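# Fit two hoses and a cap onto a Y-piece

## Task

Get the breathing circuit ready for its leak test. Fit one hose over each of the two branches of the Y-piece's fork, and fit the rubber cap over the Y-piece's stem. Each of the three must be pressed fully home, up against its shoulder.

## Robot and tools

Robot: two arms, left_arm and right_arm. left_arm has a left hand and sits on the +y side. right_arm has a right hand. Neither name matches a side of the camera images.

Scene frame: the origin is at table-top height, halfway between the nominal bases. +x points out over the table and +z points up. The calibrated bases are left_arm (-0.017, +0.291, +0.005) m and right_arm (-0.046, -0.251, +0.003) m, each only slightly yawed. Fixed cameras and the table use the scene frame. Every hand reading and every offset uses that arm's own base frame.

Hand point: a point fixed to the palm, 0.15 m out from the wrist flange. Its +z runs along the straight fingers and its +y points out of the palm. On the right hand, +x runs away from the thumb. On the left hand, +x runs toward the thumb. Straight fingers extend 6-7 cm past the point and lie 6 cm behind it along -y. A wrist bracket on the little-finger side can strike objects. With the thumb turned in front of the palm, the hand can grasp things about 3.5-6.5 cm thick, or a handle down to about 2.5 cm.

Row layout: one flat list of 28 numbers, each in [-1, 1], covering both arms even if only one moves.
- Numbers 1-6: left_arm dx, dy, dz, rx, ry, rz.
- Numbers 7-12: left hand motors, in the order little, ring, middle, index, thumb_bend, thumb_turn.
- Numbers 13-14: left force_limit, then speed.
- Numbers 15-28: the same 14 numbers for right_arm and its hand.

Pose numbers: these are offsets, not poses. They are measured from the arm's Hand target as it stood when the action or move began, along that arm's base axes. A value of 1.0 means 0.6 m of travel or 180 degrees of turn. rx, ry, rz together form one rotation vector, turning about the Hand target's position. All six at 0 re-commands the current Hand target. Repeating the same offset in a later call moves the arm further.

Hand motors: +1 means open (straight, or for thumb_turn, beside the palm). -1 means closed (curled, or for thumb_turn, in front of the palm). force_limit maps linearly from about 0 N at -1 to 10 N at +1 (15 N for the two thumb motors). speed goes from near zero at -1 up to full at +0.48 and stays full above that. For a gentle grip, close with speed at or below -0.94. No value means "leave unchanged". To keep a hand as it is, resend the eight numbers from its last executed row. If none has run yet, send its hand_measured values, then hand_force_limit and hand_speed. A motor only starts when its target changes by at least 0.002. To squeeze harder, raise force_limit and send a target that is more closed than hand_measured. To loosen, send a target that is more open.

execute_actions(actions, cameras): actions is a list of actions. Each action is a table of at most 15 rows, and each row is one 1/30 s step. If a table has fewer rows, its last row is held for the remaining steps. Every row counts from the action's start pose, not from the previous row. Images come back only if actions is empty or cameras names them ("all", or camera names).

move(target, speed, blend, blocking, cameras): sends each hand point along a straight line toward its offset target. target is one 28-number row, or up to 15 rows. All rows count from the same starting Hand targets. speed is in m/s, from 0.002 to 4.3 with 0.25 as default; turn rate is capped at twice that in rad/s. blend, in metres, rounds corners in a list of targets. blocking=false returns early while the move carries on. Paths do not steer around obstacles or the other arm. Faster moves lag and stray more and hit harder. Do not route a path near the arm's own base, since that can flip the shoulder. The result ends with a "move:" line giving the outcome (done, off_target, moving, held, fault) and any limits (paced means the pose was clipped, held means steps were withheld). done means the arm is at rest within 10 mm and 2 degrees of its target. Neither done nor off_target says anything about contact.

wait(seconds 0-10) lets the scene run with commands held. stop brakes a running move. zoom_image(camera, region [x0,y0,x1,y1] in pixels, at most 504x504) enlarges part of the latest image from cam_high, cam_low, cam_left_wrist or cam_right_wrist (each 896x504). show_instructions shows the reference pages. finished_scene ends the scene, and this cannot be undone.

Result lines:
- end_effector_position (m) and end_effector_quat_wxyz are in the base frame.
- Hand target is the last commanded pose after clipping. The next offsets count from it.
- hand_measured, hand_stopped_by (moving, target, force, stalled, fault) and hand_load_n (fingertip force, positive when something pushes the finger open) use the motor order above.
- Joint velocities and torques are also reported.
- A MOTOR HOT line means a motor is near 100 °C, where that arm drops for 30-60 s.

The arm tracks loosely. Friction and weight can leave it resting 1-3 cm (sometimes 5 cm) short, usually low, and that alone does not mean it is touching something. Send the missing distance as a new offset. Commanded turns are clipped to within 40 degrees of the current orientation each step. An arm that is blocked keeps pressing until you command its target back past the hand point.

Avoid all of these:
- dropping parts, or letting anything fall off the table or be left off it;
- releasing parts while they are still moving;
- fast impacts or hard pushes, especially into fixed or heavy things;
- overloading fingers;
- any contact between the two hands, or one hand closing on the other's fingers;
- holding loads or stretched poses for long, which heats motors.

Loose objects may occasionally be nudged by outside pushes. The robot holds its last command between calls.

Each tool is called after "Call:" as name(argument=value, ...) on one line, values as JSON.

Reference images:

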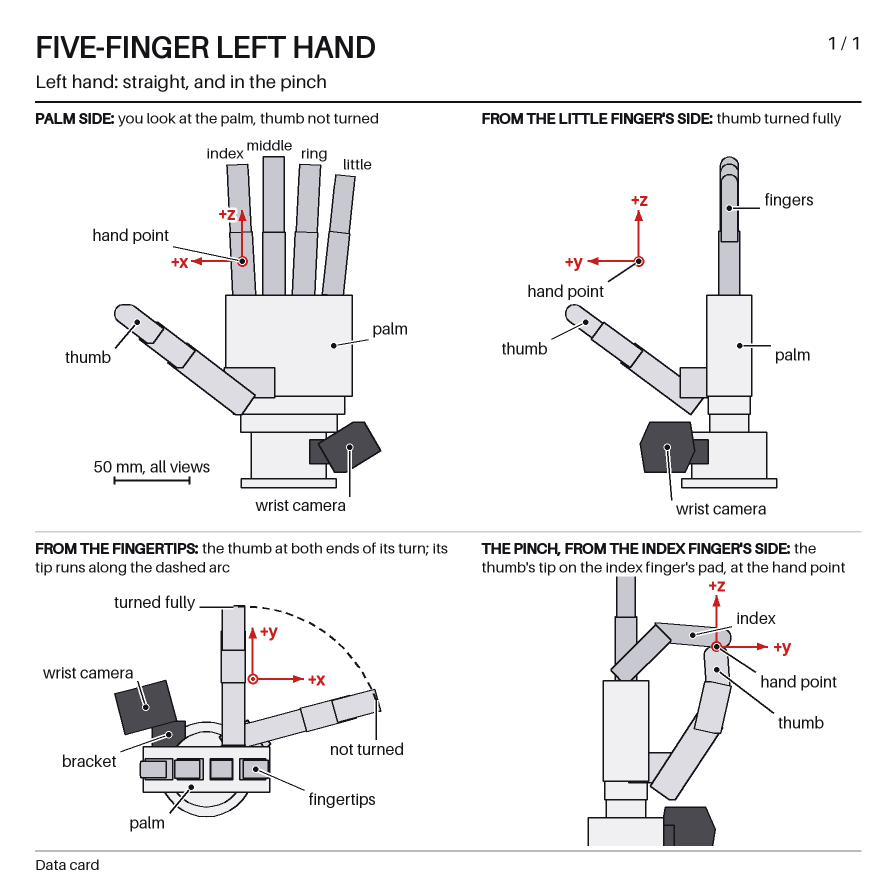

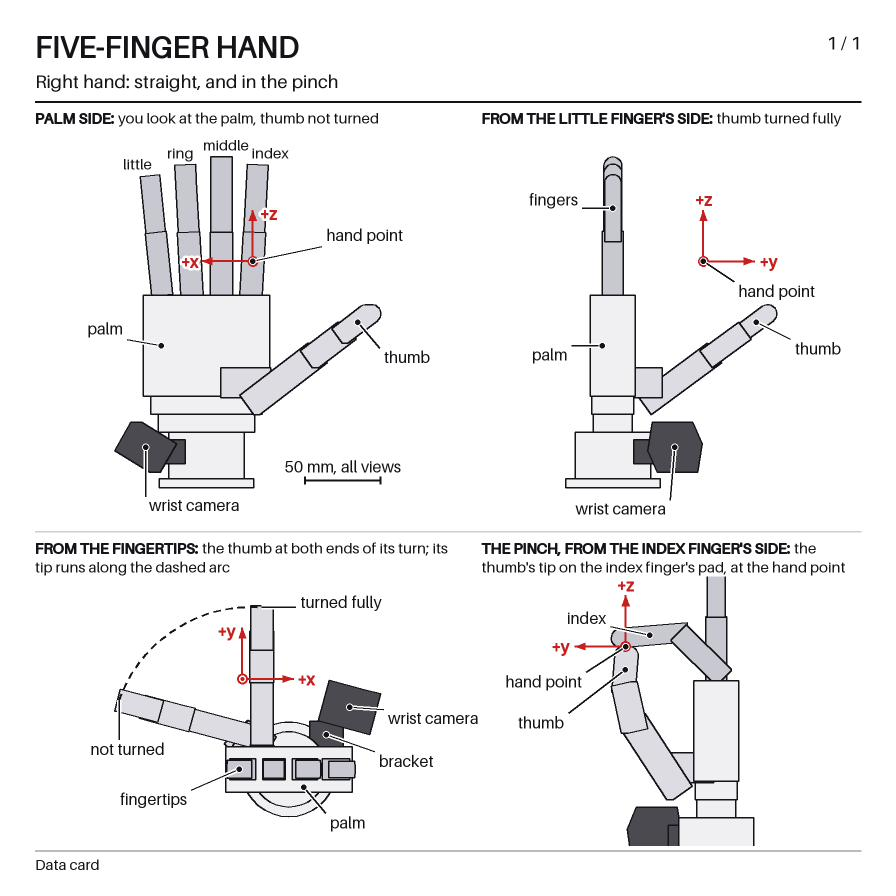

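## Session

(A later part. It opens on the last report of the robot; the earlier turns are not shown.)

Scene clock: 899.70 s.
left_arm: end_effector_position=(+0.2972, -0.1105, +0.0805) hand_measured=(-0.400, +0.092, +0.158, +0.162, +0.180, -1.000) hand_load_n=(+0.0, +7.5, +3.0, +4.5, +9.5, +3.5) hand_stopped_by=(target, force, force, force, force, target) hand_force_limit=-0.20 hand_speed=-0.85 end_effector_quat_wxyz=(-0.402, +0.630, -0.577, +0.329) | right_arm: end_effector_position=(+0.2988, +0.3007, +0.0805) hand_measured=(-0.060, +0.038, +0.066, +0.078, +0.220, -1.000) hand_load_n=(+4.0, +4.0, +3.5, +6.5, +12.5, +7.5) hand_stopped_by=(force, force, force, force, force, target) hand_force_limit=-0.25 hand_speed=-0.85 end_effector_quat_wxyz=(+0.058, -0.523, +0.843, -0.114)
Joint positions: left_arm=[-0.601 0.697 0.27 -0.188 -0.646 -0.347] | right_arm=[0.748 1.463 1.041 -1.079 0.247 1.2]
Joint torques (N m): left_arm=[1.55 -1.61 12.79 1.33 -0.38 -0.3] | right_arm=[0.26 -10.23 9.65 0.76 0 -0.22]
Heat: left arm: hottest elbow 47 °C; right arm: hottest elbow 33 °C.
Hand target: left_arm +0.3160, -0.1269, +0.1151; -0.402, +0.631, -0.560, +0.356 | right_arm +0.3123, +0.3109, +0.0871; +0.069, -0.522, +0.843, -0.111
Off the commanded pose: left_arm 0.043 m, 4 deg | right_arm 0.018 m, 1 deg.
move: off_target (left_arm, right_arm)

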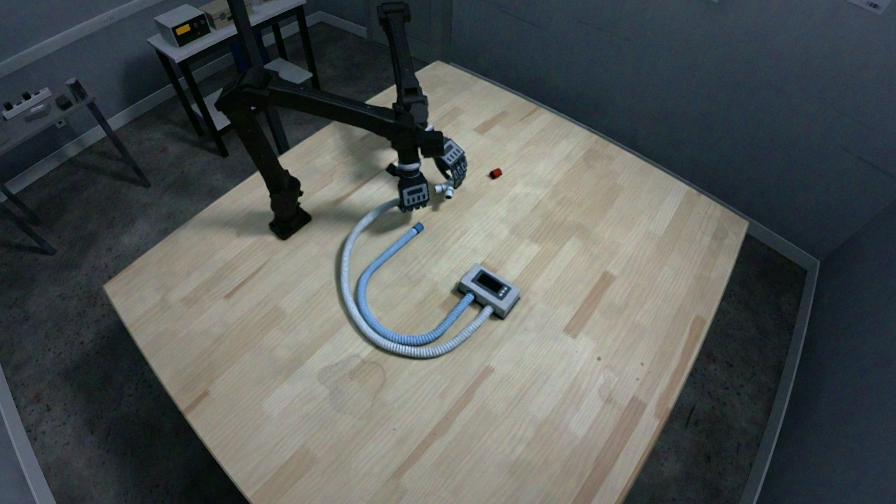

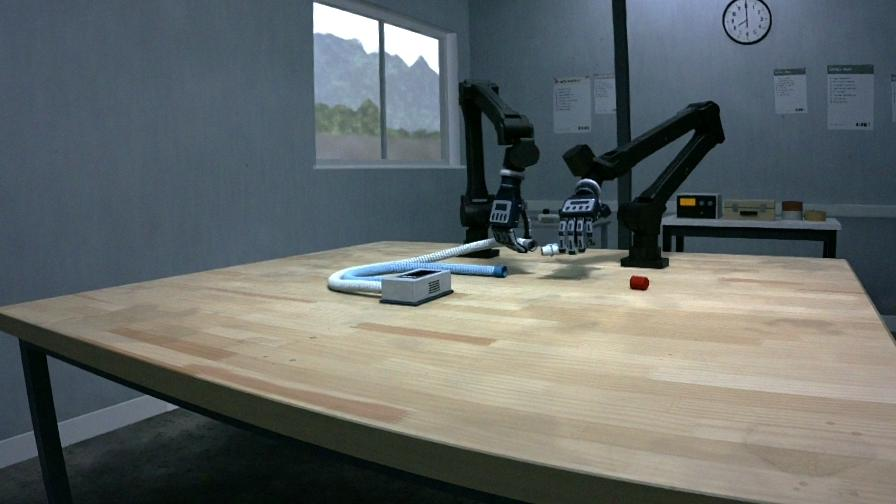

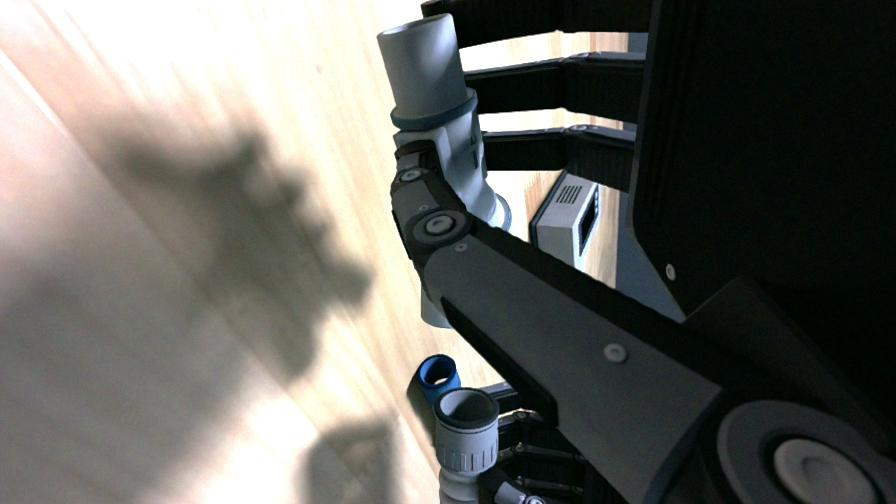

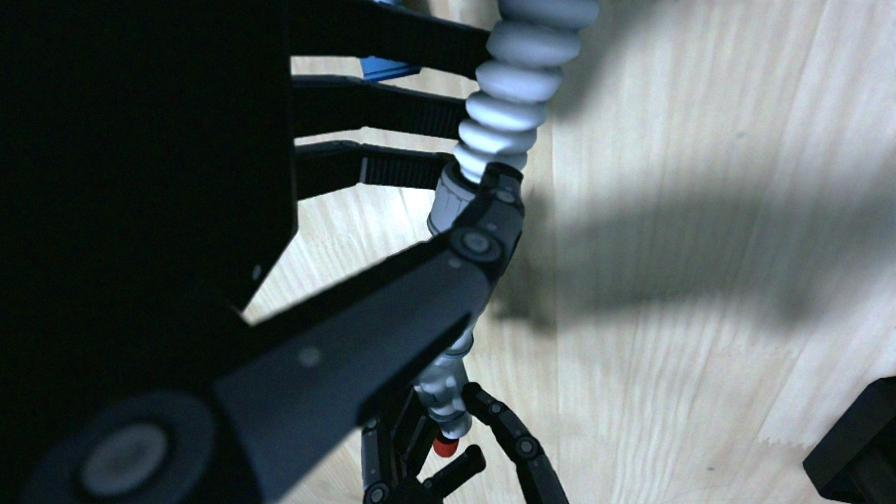

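Call:
move(target=[0, 0, 0, 0, 0, 0, -0.4, -0.42, -0.4, -0.42, -0.22, -1, -0.2, -0.85, 0.0257, 0.029, -0.017, 0, 0, 0, -0.43, -0.43, -0.43, -0.43, -0.22, -1, -0.25, -0.85], speed=0.06, cameras=["all"])

Call:
zoom_image(camera="cam_high", region=[370, 130, 490, 230])

Call:
zoom_image(camera="cam_low", region=[500, 200, 620, 280])

Call:
zoom_image(camera="cam_left_wrist", region=[360, 260, 600, 504])

Scene clock: 935.67 s.
left_arm: end_effector_position=(+0.2972, -0.1105, +0.0805) hand_measured=(-0.400, +0.092, +0.158, +0.162, +0.180, -1.000) hand_load_n=(+0.0, +7.5, +3.5, +4.5, +9.5, +3.5) hand_stopped_by=(target, force, force, force, force, target) hand_force_limit=-0.20 hand_speed=-0.85 end_effector_quat_wxyz=(-0.402, +0.630, -0.577, +0.329) | right_arm: end_effector_position=(+0.3114, +0.3125, +0.0677) hand_measured=(-0.060, +0.038, +0.066, +0.078, +0.220, -1.000) hand_load_n=(+4.0, +4.0, +3.5, +6.5, +12.5, +7.5) hand_stopped_by=(force, force, force, force, force, target) hand_force_limit=-0.25 hand_speed=-0.85 end_effector_quat_wxyz=(+0.053, -0.524, +0.843, -0.115)
Joint positions: left_arm=[-0.601 0.697 0.27 -0.188 -0.646 -0.347] | right_arm=[0.748 1.527 1.077 -1.06 0.247 1.199]
Joint torques (N m): left_arm=[1.55 -1.55 12.83 1.25 -0.38 -0.26] | right_arm=[-0.03 -11.28 10.25 0.68 0.03 -0.18]
Motor temperatures (°C): left_arm=[22 23 48 18 19 19] | right_arm=[23 23 32 18 20 20]
Heat: left arm: hottest elbow 48 °C; right arm: hottest elbow 32 °C.
Hand target: left_arm +0.3160, -0.1269, +0.1151; -0.402, +0.631, -0.560, +0.356 | right_arm +0.3276, +0.3282, +0.0769; +0.069, -0.522, +0.843, -0.111
Off the commanded pose: left_arm 0.043 m, 4 deg | right_arm 0.025 m, 2 deg.
move: off_target (left_arm, right_arm)

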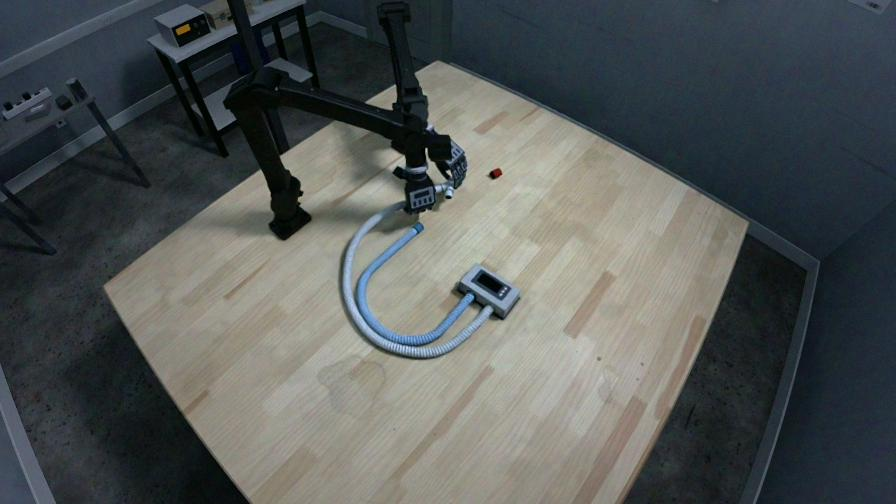

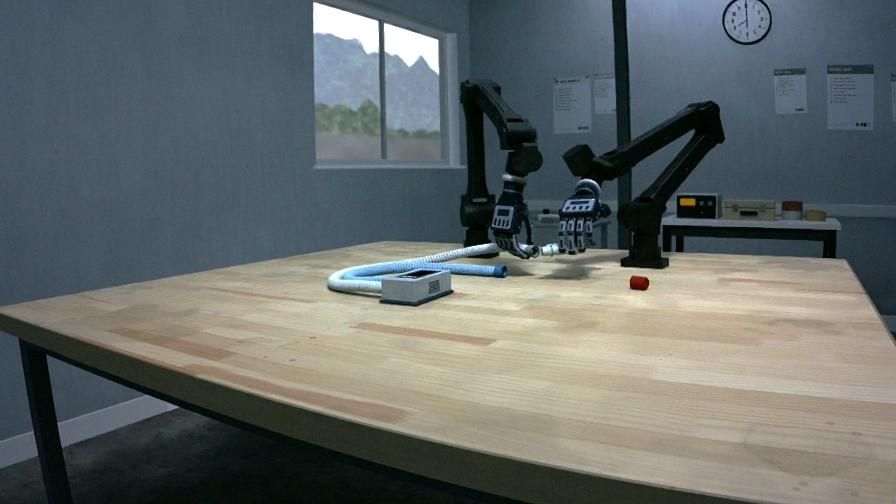

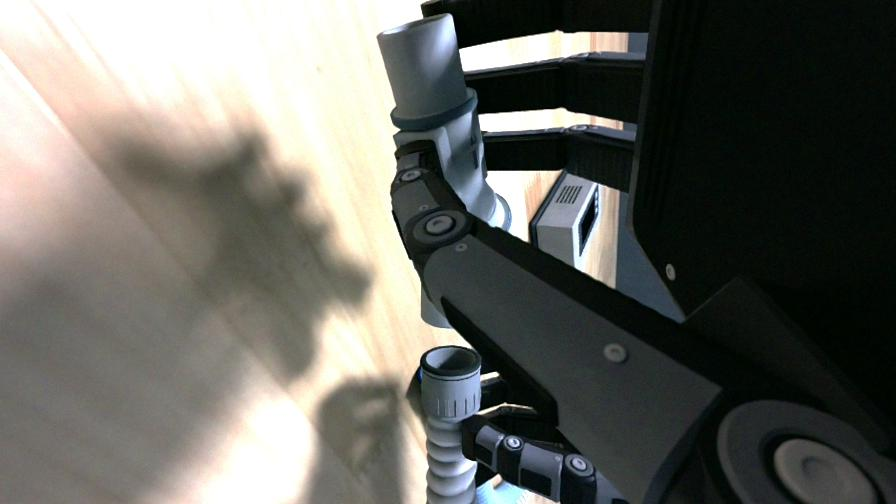

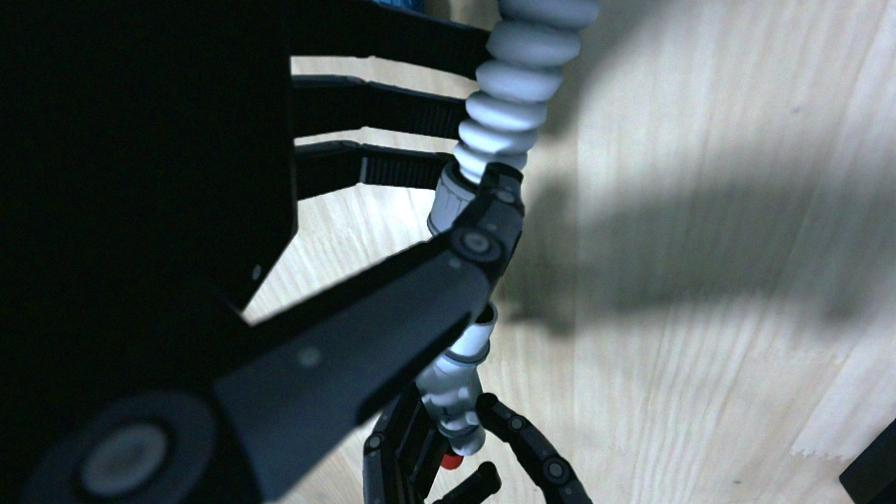

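Scaled by 4.200 from the camera's 896x504 image, which has a finer 1280x720 frame.

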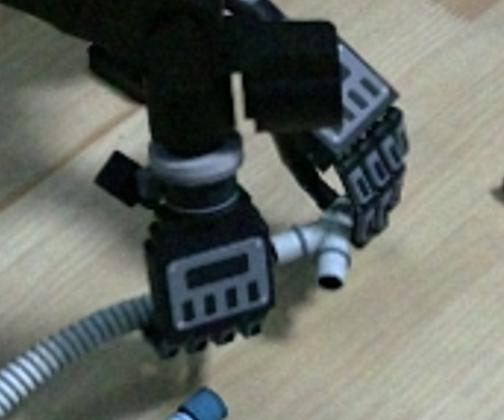

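Scaled by 4.200 from the camera's 896x504 image, which has a finer 1280x720 frame.

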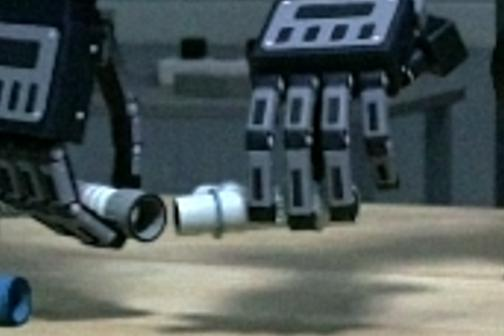

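Scaled by 2.066 from the camera's 896x504 image, which has a finer 1280x720 frame.

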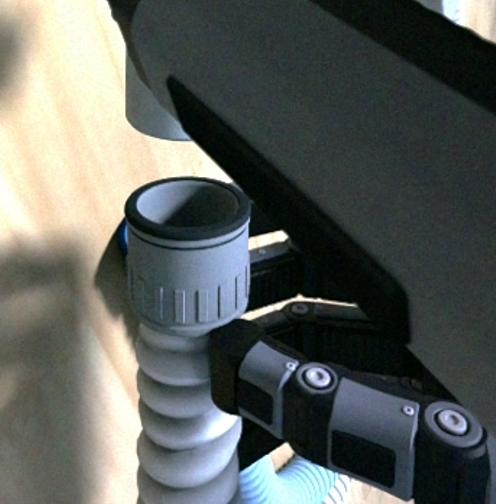

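Call:
zoom_image(camera="cam_right_wrist", region=[380, 120, 560, 504])

Scaled by 1.312 from the camera's 896x504 image, which has a finer 1280x720 frame.

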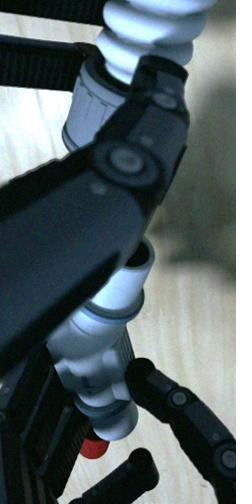

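Call:
move(target=[0, 0, 0, 0, 0, 0, -0.4, -0.42, -0.4, -0.42, -0.22, -1, -0.2, -0.85, -0.0295, 0.0155, 0.0225, 0, 0, 0, -0.43, -0.43, -0.43, -0.43, -0.22, -1, -0.25, -0.85], speed=0.06, cameras=["all"])

Call:
zoom_image(camera="cam_low", region=[500, 200, 620, 280])

Call:
zoom_image(camera="cam_left_wrist", region=[360, 260, 600, 504])

Call:
zoom_image(camera="cam_right_wrist", region=[380, 120, 620, 504])

Scene clock: 1033.80 s.
left_arm: end_effector_position=(+0.2972, -0.1105, +0.0805) hand_measured=(-0.400, +0.092, +0.158, +0.162, +0.180, -1.000) hand_load_n=(+0.0, +7.5, +3.0, +4.5, +9.5, +3.5) hand_stopped_by=(target, force, force, force, force, target) hand_force_limit=-0.20 hand_speed=-0.85 end_effector_quat_wxyz=(-0.402, +0.630, -0.577, +0.329) | right_arm: end_effector_position=(+0.2977, +0.3205, +0.0694) hand_measured=(-0.060, +0.038, +0.066, +0.078, +0.220, -1.000) hand_load_n=(+4.0, +4.0, +3.5, +6.5, +12.5, +7.0) hand_stopped_by=(force, force, force, force, force, target) hand_force_limit=-0.25 hand_speed=-0.85 end_effector_quat_wxyz=(+0.045, -0.529, +0.840, -0.116)
Joint positions: left_arm=[-0.601 0.697 0.27 -0.188 -0.646 -0.347] | right_arm=[0.784 1.527 1.083 -1.089 0.248 1.226]
Joint torques (N m): left_arm=[1.2 -1.9 12.89 1.31 -0.37 -0.29] | right_arm=[1.61 -13.63 10.41 -0.01 0.17 -0.01]
Heat: left arm: hottest elbow 50 °C; right arm: hottest elbow 35 °C.
Hand target: left_arm +0.3160, -0.1269, +0.1151; -0.402, +0.631, -0.560, +0.356 | right_arm +0.3100, +0.3376, +0.0905; +0.069, -0.522, +0.843, -0.111
Off the commanded pose: left_arm 0.043 m, 4 deg | right_arm 0.030 m, 3 deg.
move: off_target (left_arm, right_arm)

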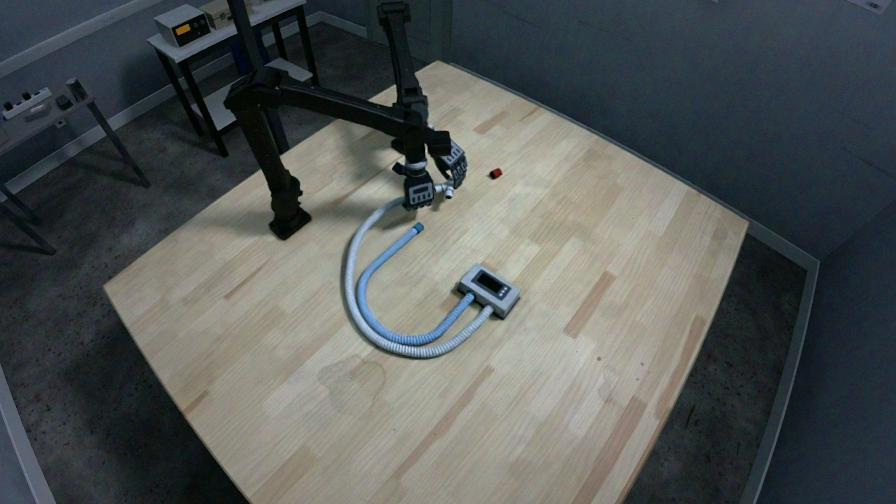

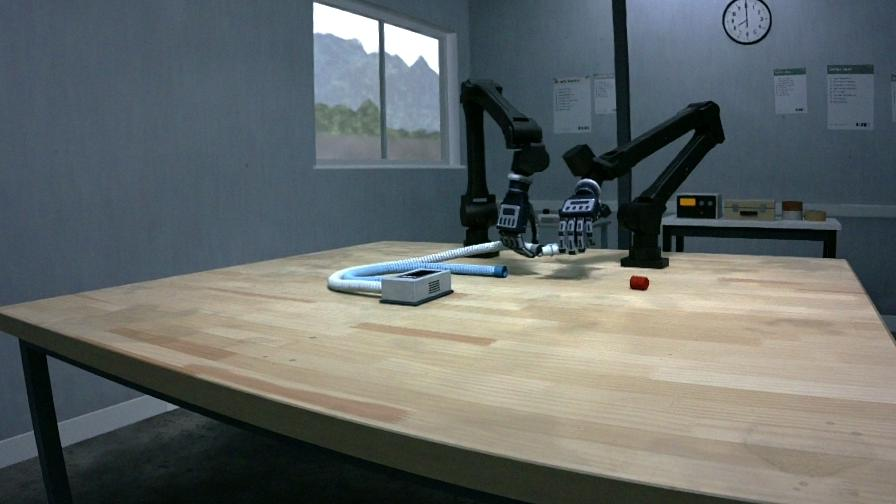

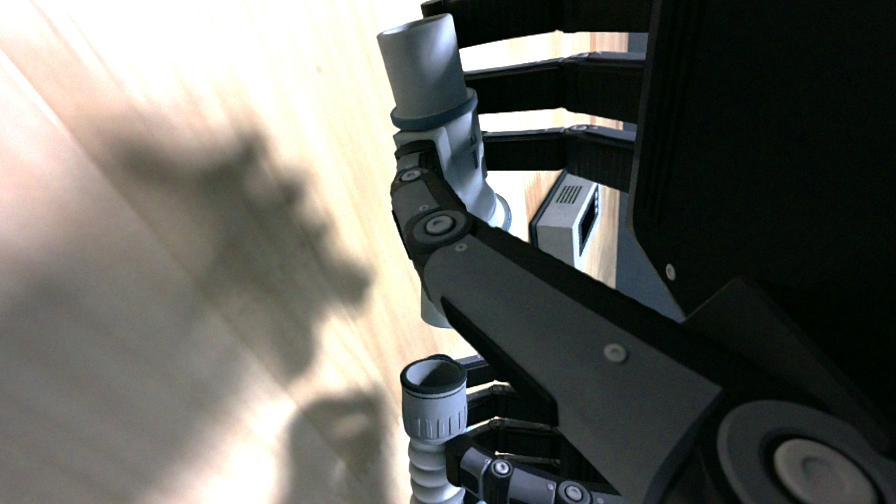

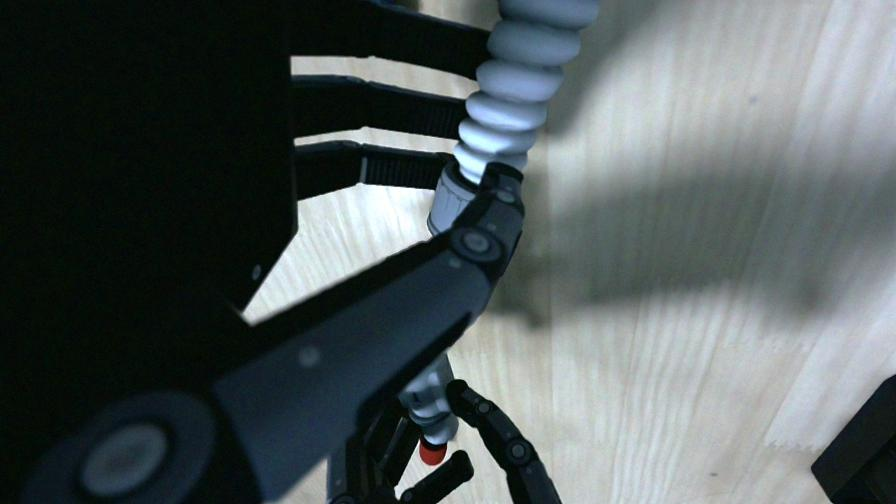

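Scaled by 4.200 from the camera's 896x504 image, which has a finer 1280x720 frame.

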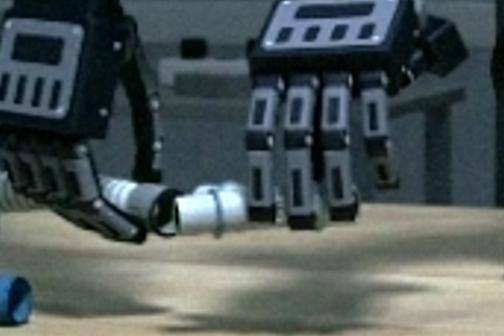

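Scaled by 2.066 from the camera's 896x504 image, which has a finer 1280x720 frame.

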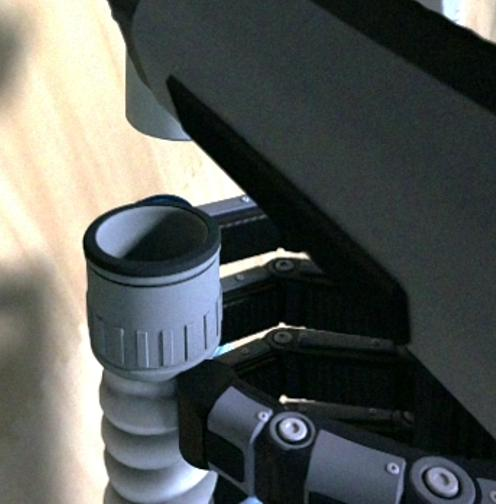

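Scaled by 1.312 from the camera's 896x504 image, which has a finer 1280x720 frame.

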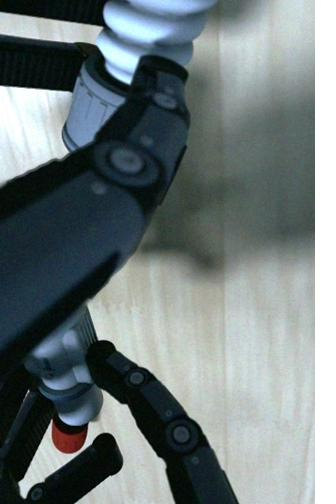

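Call:
move(target=[0, 0, 0, 0, 0, 0, -0.4, -0.42, -0.4, -0.42, -0.22, -1, -0.2, -0.85, -0.003, 0, 0.024, 0, 0, 0, -0.43, -0.43, -0.43, -0.43, -0.22, -1, -0.25, -0.85], speed=0.06, cameras=["cam_high", "cam_low", "cam_left_wrist", "cam_right_wrist"])

Call:
zoom_image(camera="cam_left_wrist", region=[360, 260, 600, 504])

Call:
zoom_image(camera="cam_low", region=[500, 200, 620, 280])

Call:
zoom_image(camera="cam_high", region=[370, 130, 490, 230])

Scene clock: 1041.77 s.
left_arm: end_effector_position=(+0.2972, -0.1105, +0.0805) hand_measured=(-0.400, +0.092, +0.158, +0.162, +0.180, -1.000) hand_load_n=(+0.0, +7.0, +3.0, +4.5, +9.5, +3.0) hand_stopped_by=(target, force, force, force, force, target) hand_force_limit=-0.20 hand_speed=-0.85 end_effector_quat_wxyz=(-0.402, +0.630, -0.577, +0.329) | right_arm: end_effector_position=(+0.2972, +0.3207, +0.0838) hand_measured=(-0.060, +0.038, +0.066, +0.078, +0.220, -1.000) hand_load_n=(+4.5, +4.5, +3.0, +6.0, +13.0, +7.5) hand_stopped_by=(force, force, force, force, force, target) hand_force_limit=-0.25 hand_speed=-0.85 end_effector_quat_wxyz=(+0.045, -0.528, +0.840, -0.116)
Joint positions: left_arm=[-0.601 0.697 0.27 -0.188 -0.646 -0.347] | right_arm=[0.785 1.51 1.104 -1.128 0.248 1.23]
Joint torques (N m): left_arm=[1.32 -2.26 12.78 1.33 -0.37 -0.28] | right_arm=[0.85 -13.74 10.32 0.18 0.14 0.01]
Heat: left arm: hottest elbow 50 °C; right arm: hottest elbow 35 °C.
Hand target: left_arm +0.3160, -0.1269, +0.1151; -0.402, +0.631, -0.560, +0.356 | right_arm +0.3082, +0.3377, +0.1050; +0.069, -0.522, +0.843, -0.110
Off the commanded pose: left_arm 0.043 m, 4 deg | right_arm 0.029 m, 3 deg.
move: off_target (left_arm, right_arm)

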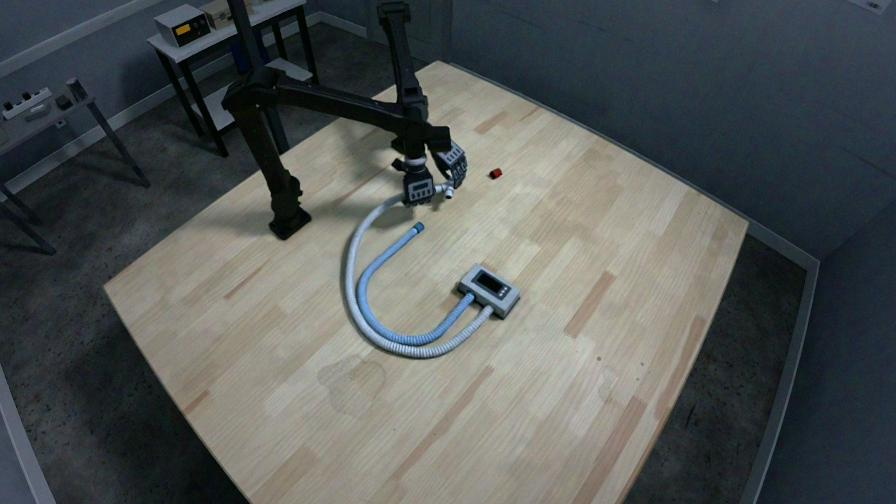

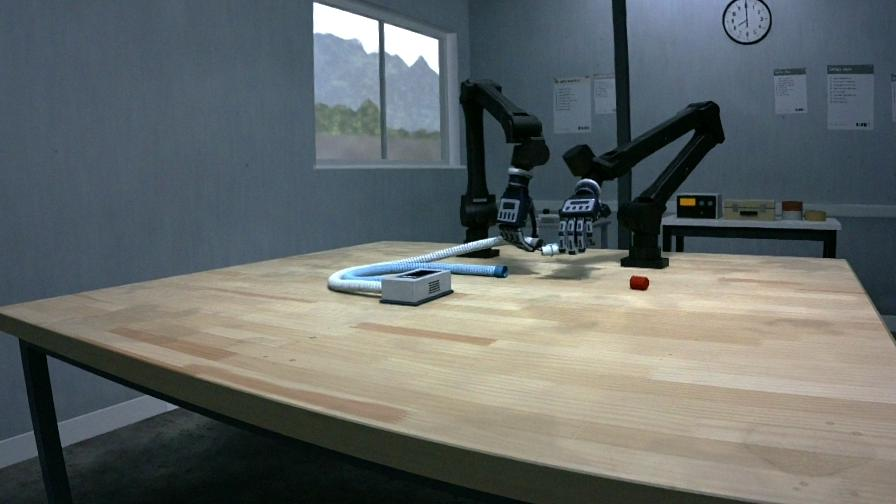

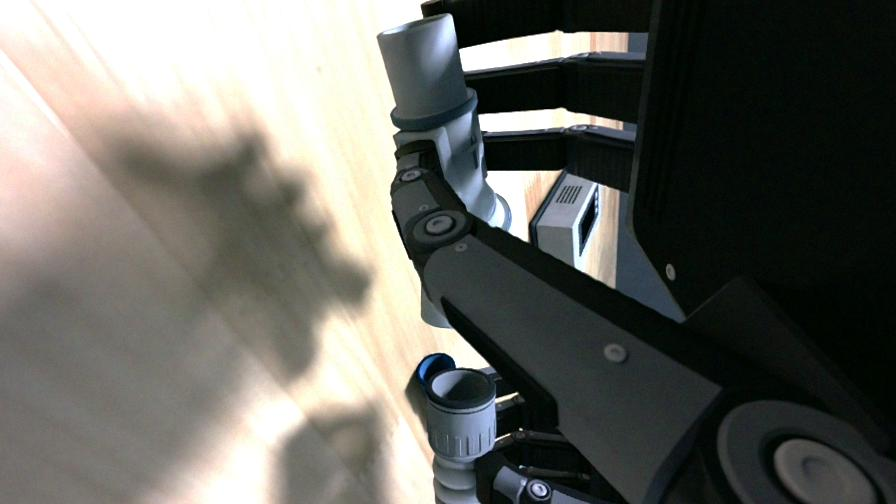

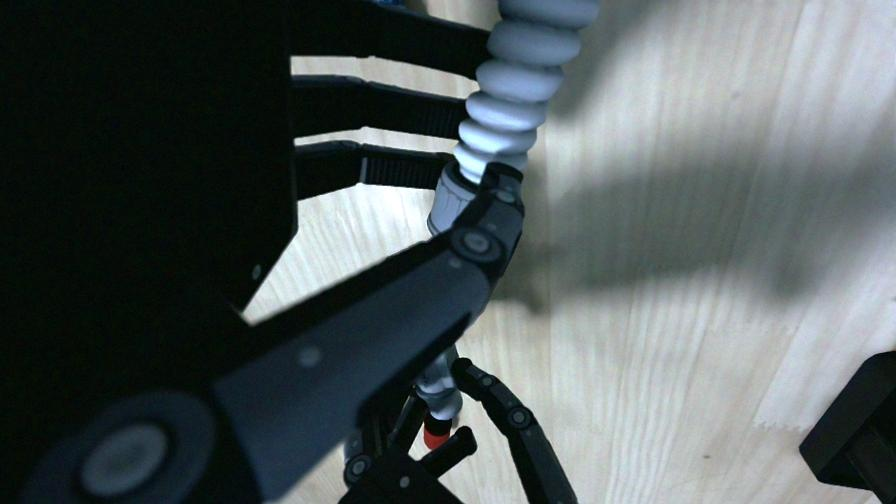

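Scaled by 2.066 from the camera's 896x504 image, which has a finer 1280x720 frame.

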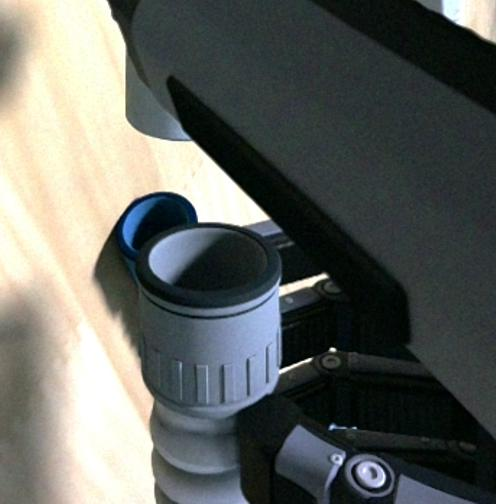

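Scaled by 4.200 from the camera's 896x504 image, which has a finer 1280x720 frame.

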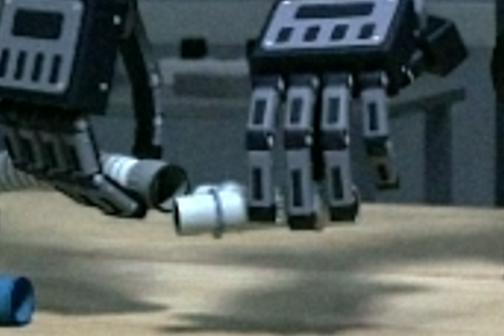

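Scaled by 4.200 from the camera's 896x504 image, which has a finer 1280x720 frame.

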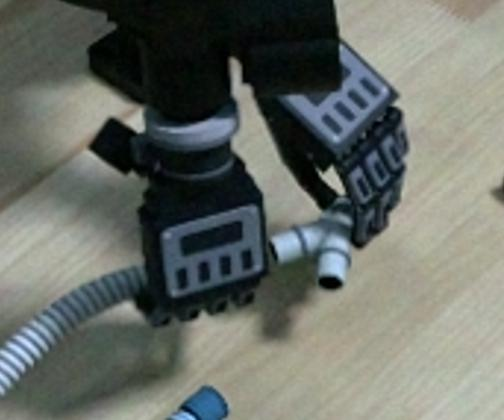

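Call:
zoom_image(camera="cam_low", region=[495, 225, 565, 265])

Scaled by 7.200 from the camera's 896x504 image, which has a finer 1280x720 frame.

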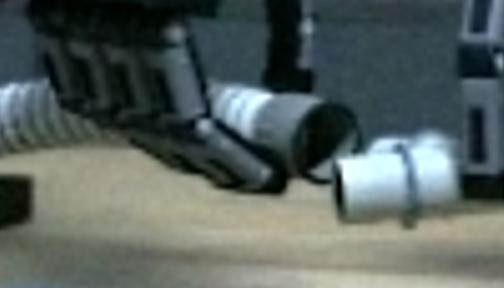

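Call:
move(target=[0, 0, 0, 0, 0, 0, -0.4, -0.42, -0.4, -0.42, -0.22, -1, -0.2, -0.85, 0.0025, 0.0133, -0.0075, 0.0195, -0.0097, 0, -0.43, -0.43, -0.43, -0.43, -0.22, -1, -0.25, -0.85], speed=0.06, cameras=["cam_high", "cam_low", "cam_left_wrist", "cam_right_wrist"])

Call:
zoom_image(camera="cam_left_wrist", region=[360, 260, 600, 504])

Call:
zoom_image(camera="cam_low", region=[495, 225, 565, 265])

Call:
zoom_image(camera="cam_right_wrist", region=[380, 120, 620, 504])

Scene clock: 1126.23 s.
left_arm: end_effector_position=(+0.2972, -0.1105, +0.0805) hand_measured=(-0.400, +0.092, +0.158, +0.162, +0.180, -1.000) hand_load_n=(+0.0, +7.5, +3.0, +4.5, +9.5, +3.5) hand_stopped_by=(target, force, force, force, force, target) hand_force_limit=-0.20 hand_speed=-0.85 end_effector_quat_wxyz=(-0.402, +0.630, -0.577, +0.329) | right_arm: end_effector_position=(+0.3090, +0.3374, +0.0931) hand_measured=(-0.060, +0.038, +0.066, +0.078, +0.220, -1.000) hand_load_n=(+4.0, +4.0, +3.0, +6.0, +12.5, +7.5) hand_stopped_by=(force, force, force, force, force, target) hand_force_limit=-0.25 hand_speed=-0.85 end_effector_quat_wxyz=(+0.085, -0.522, +0.843, -0.099)
Joint positions: left_arm=[-0.601 0.697 0.27 -0.188 -0.646 -0.347] | right_arm=[0.785 1.494 1.104 -1.058 0.232 1.233]
Joint torques (N m): left_arm=[1.03 -1.73 12.82 1.57 -0.36 -0.26] | right_arm=[1.03 -13.51 7.69 0.85 -0.05 0.04]
Heat: left arm: hottest elbow 52 °C; right arm: hottest elbow 34 °C.
Hand target: left_arm +0.3160, -0.1269, +0.1151; -0.402, +0.631, -0.560, +0.356 | right_arm +0.3098, +0.3456, +0.1005; +0.098, -0.518, +0.845, -0.093
Off the commanded pose: left_arm 0.043 m, 4 deg | right_arm 0.011 m, 2 deg.
move: off_target (left_arm, right_arm)

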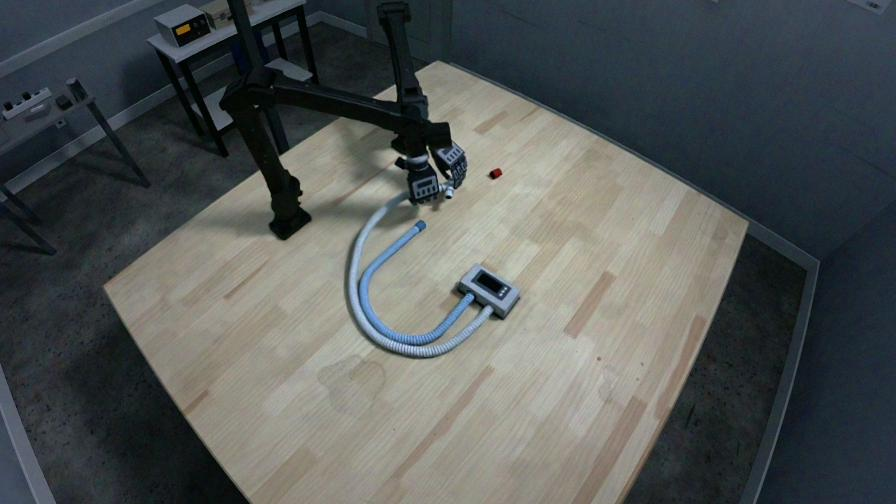

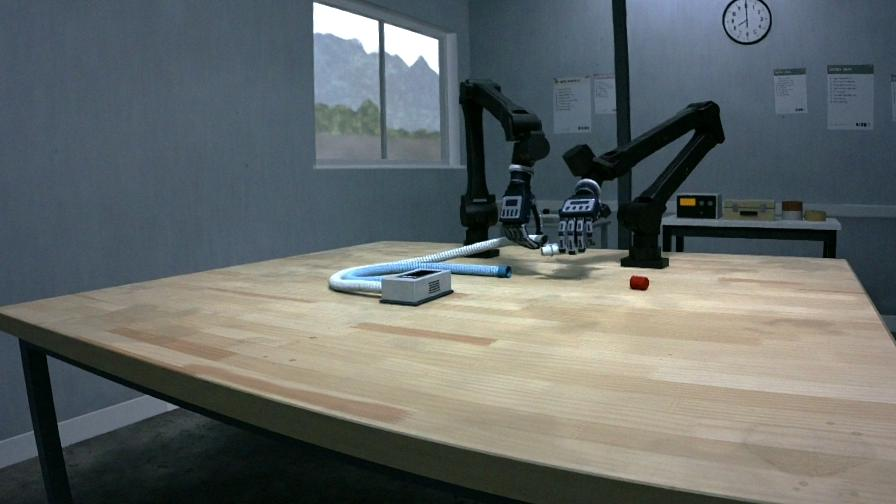

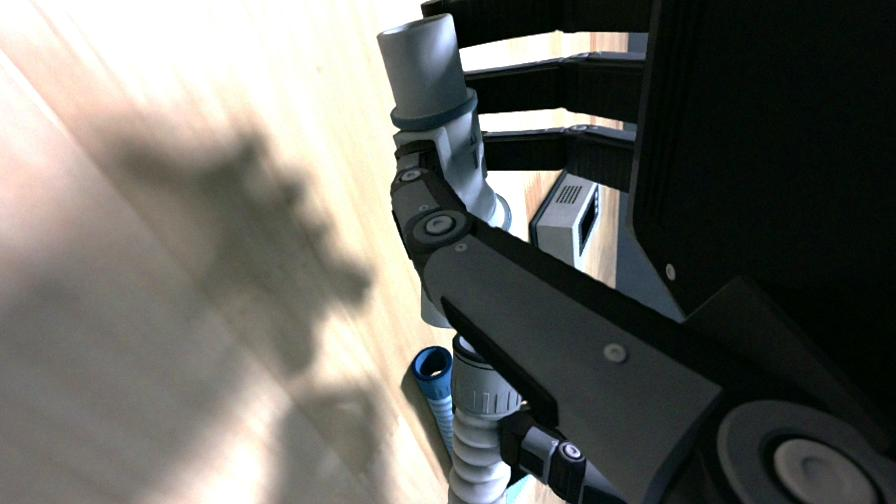

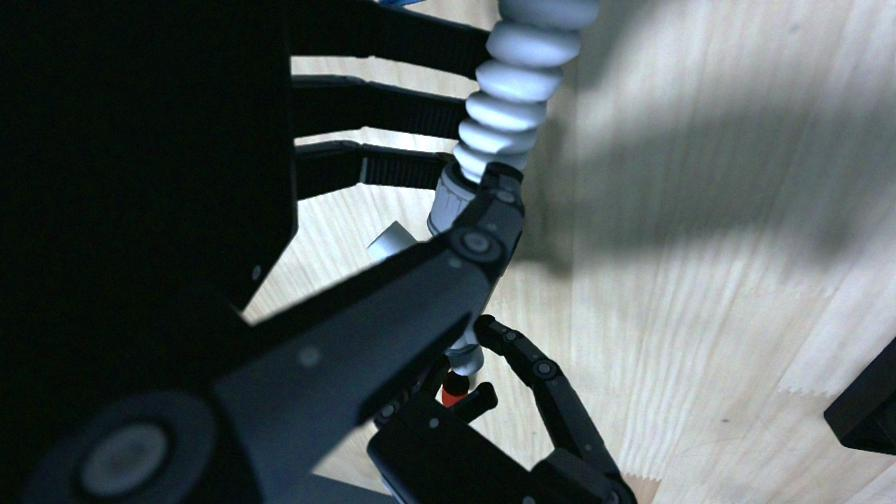

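Scaled by 2.066 from the camera's 896x504 image, which has a finer 1280x720 frame.

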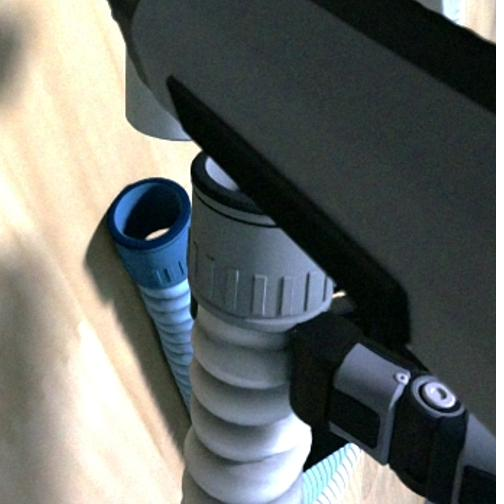

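Scaled by 7.200 from the camera's 896x504 image, which has a finer 1280x720 frame.

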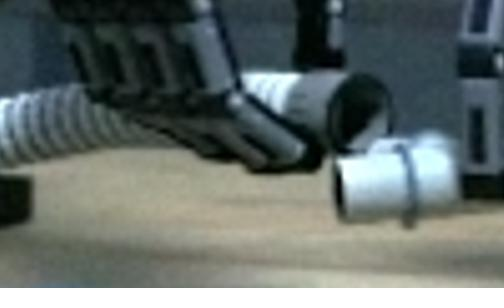

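Scaled by 1.312 from the camera's 896x504 image, which has a finer 1280x720 frame.

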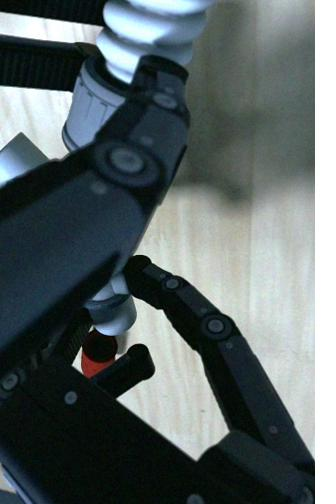

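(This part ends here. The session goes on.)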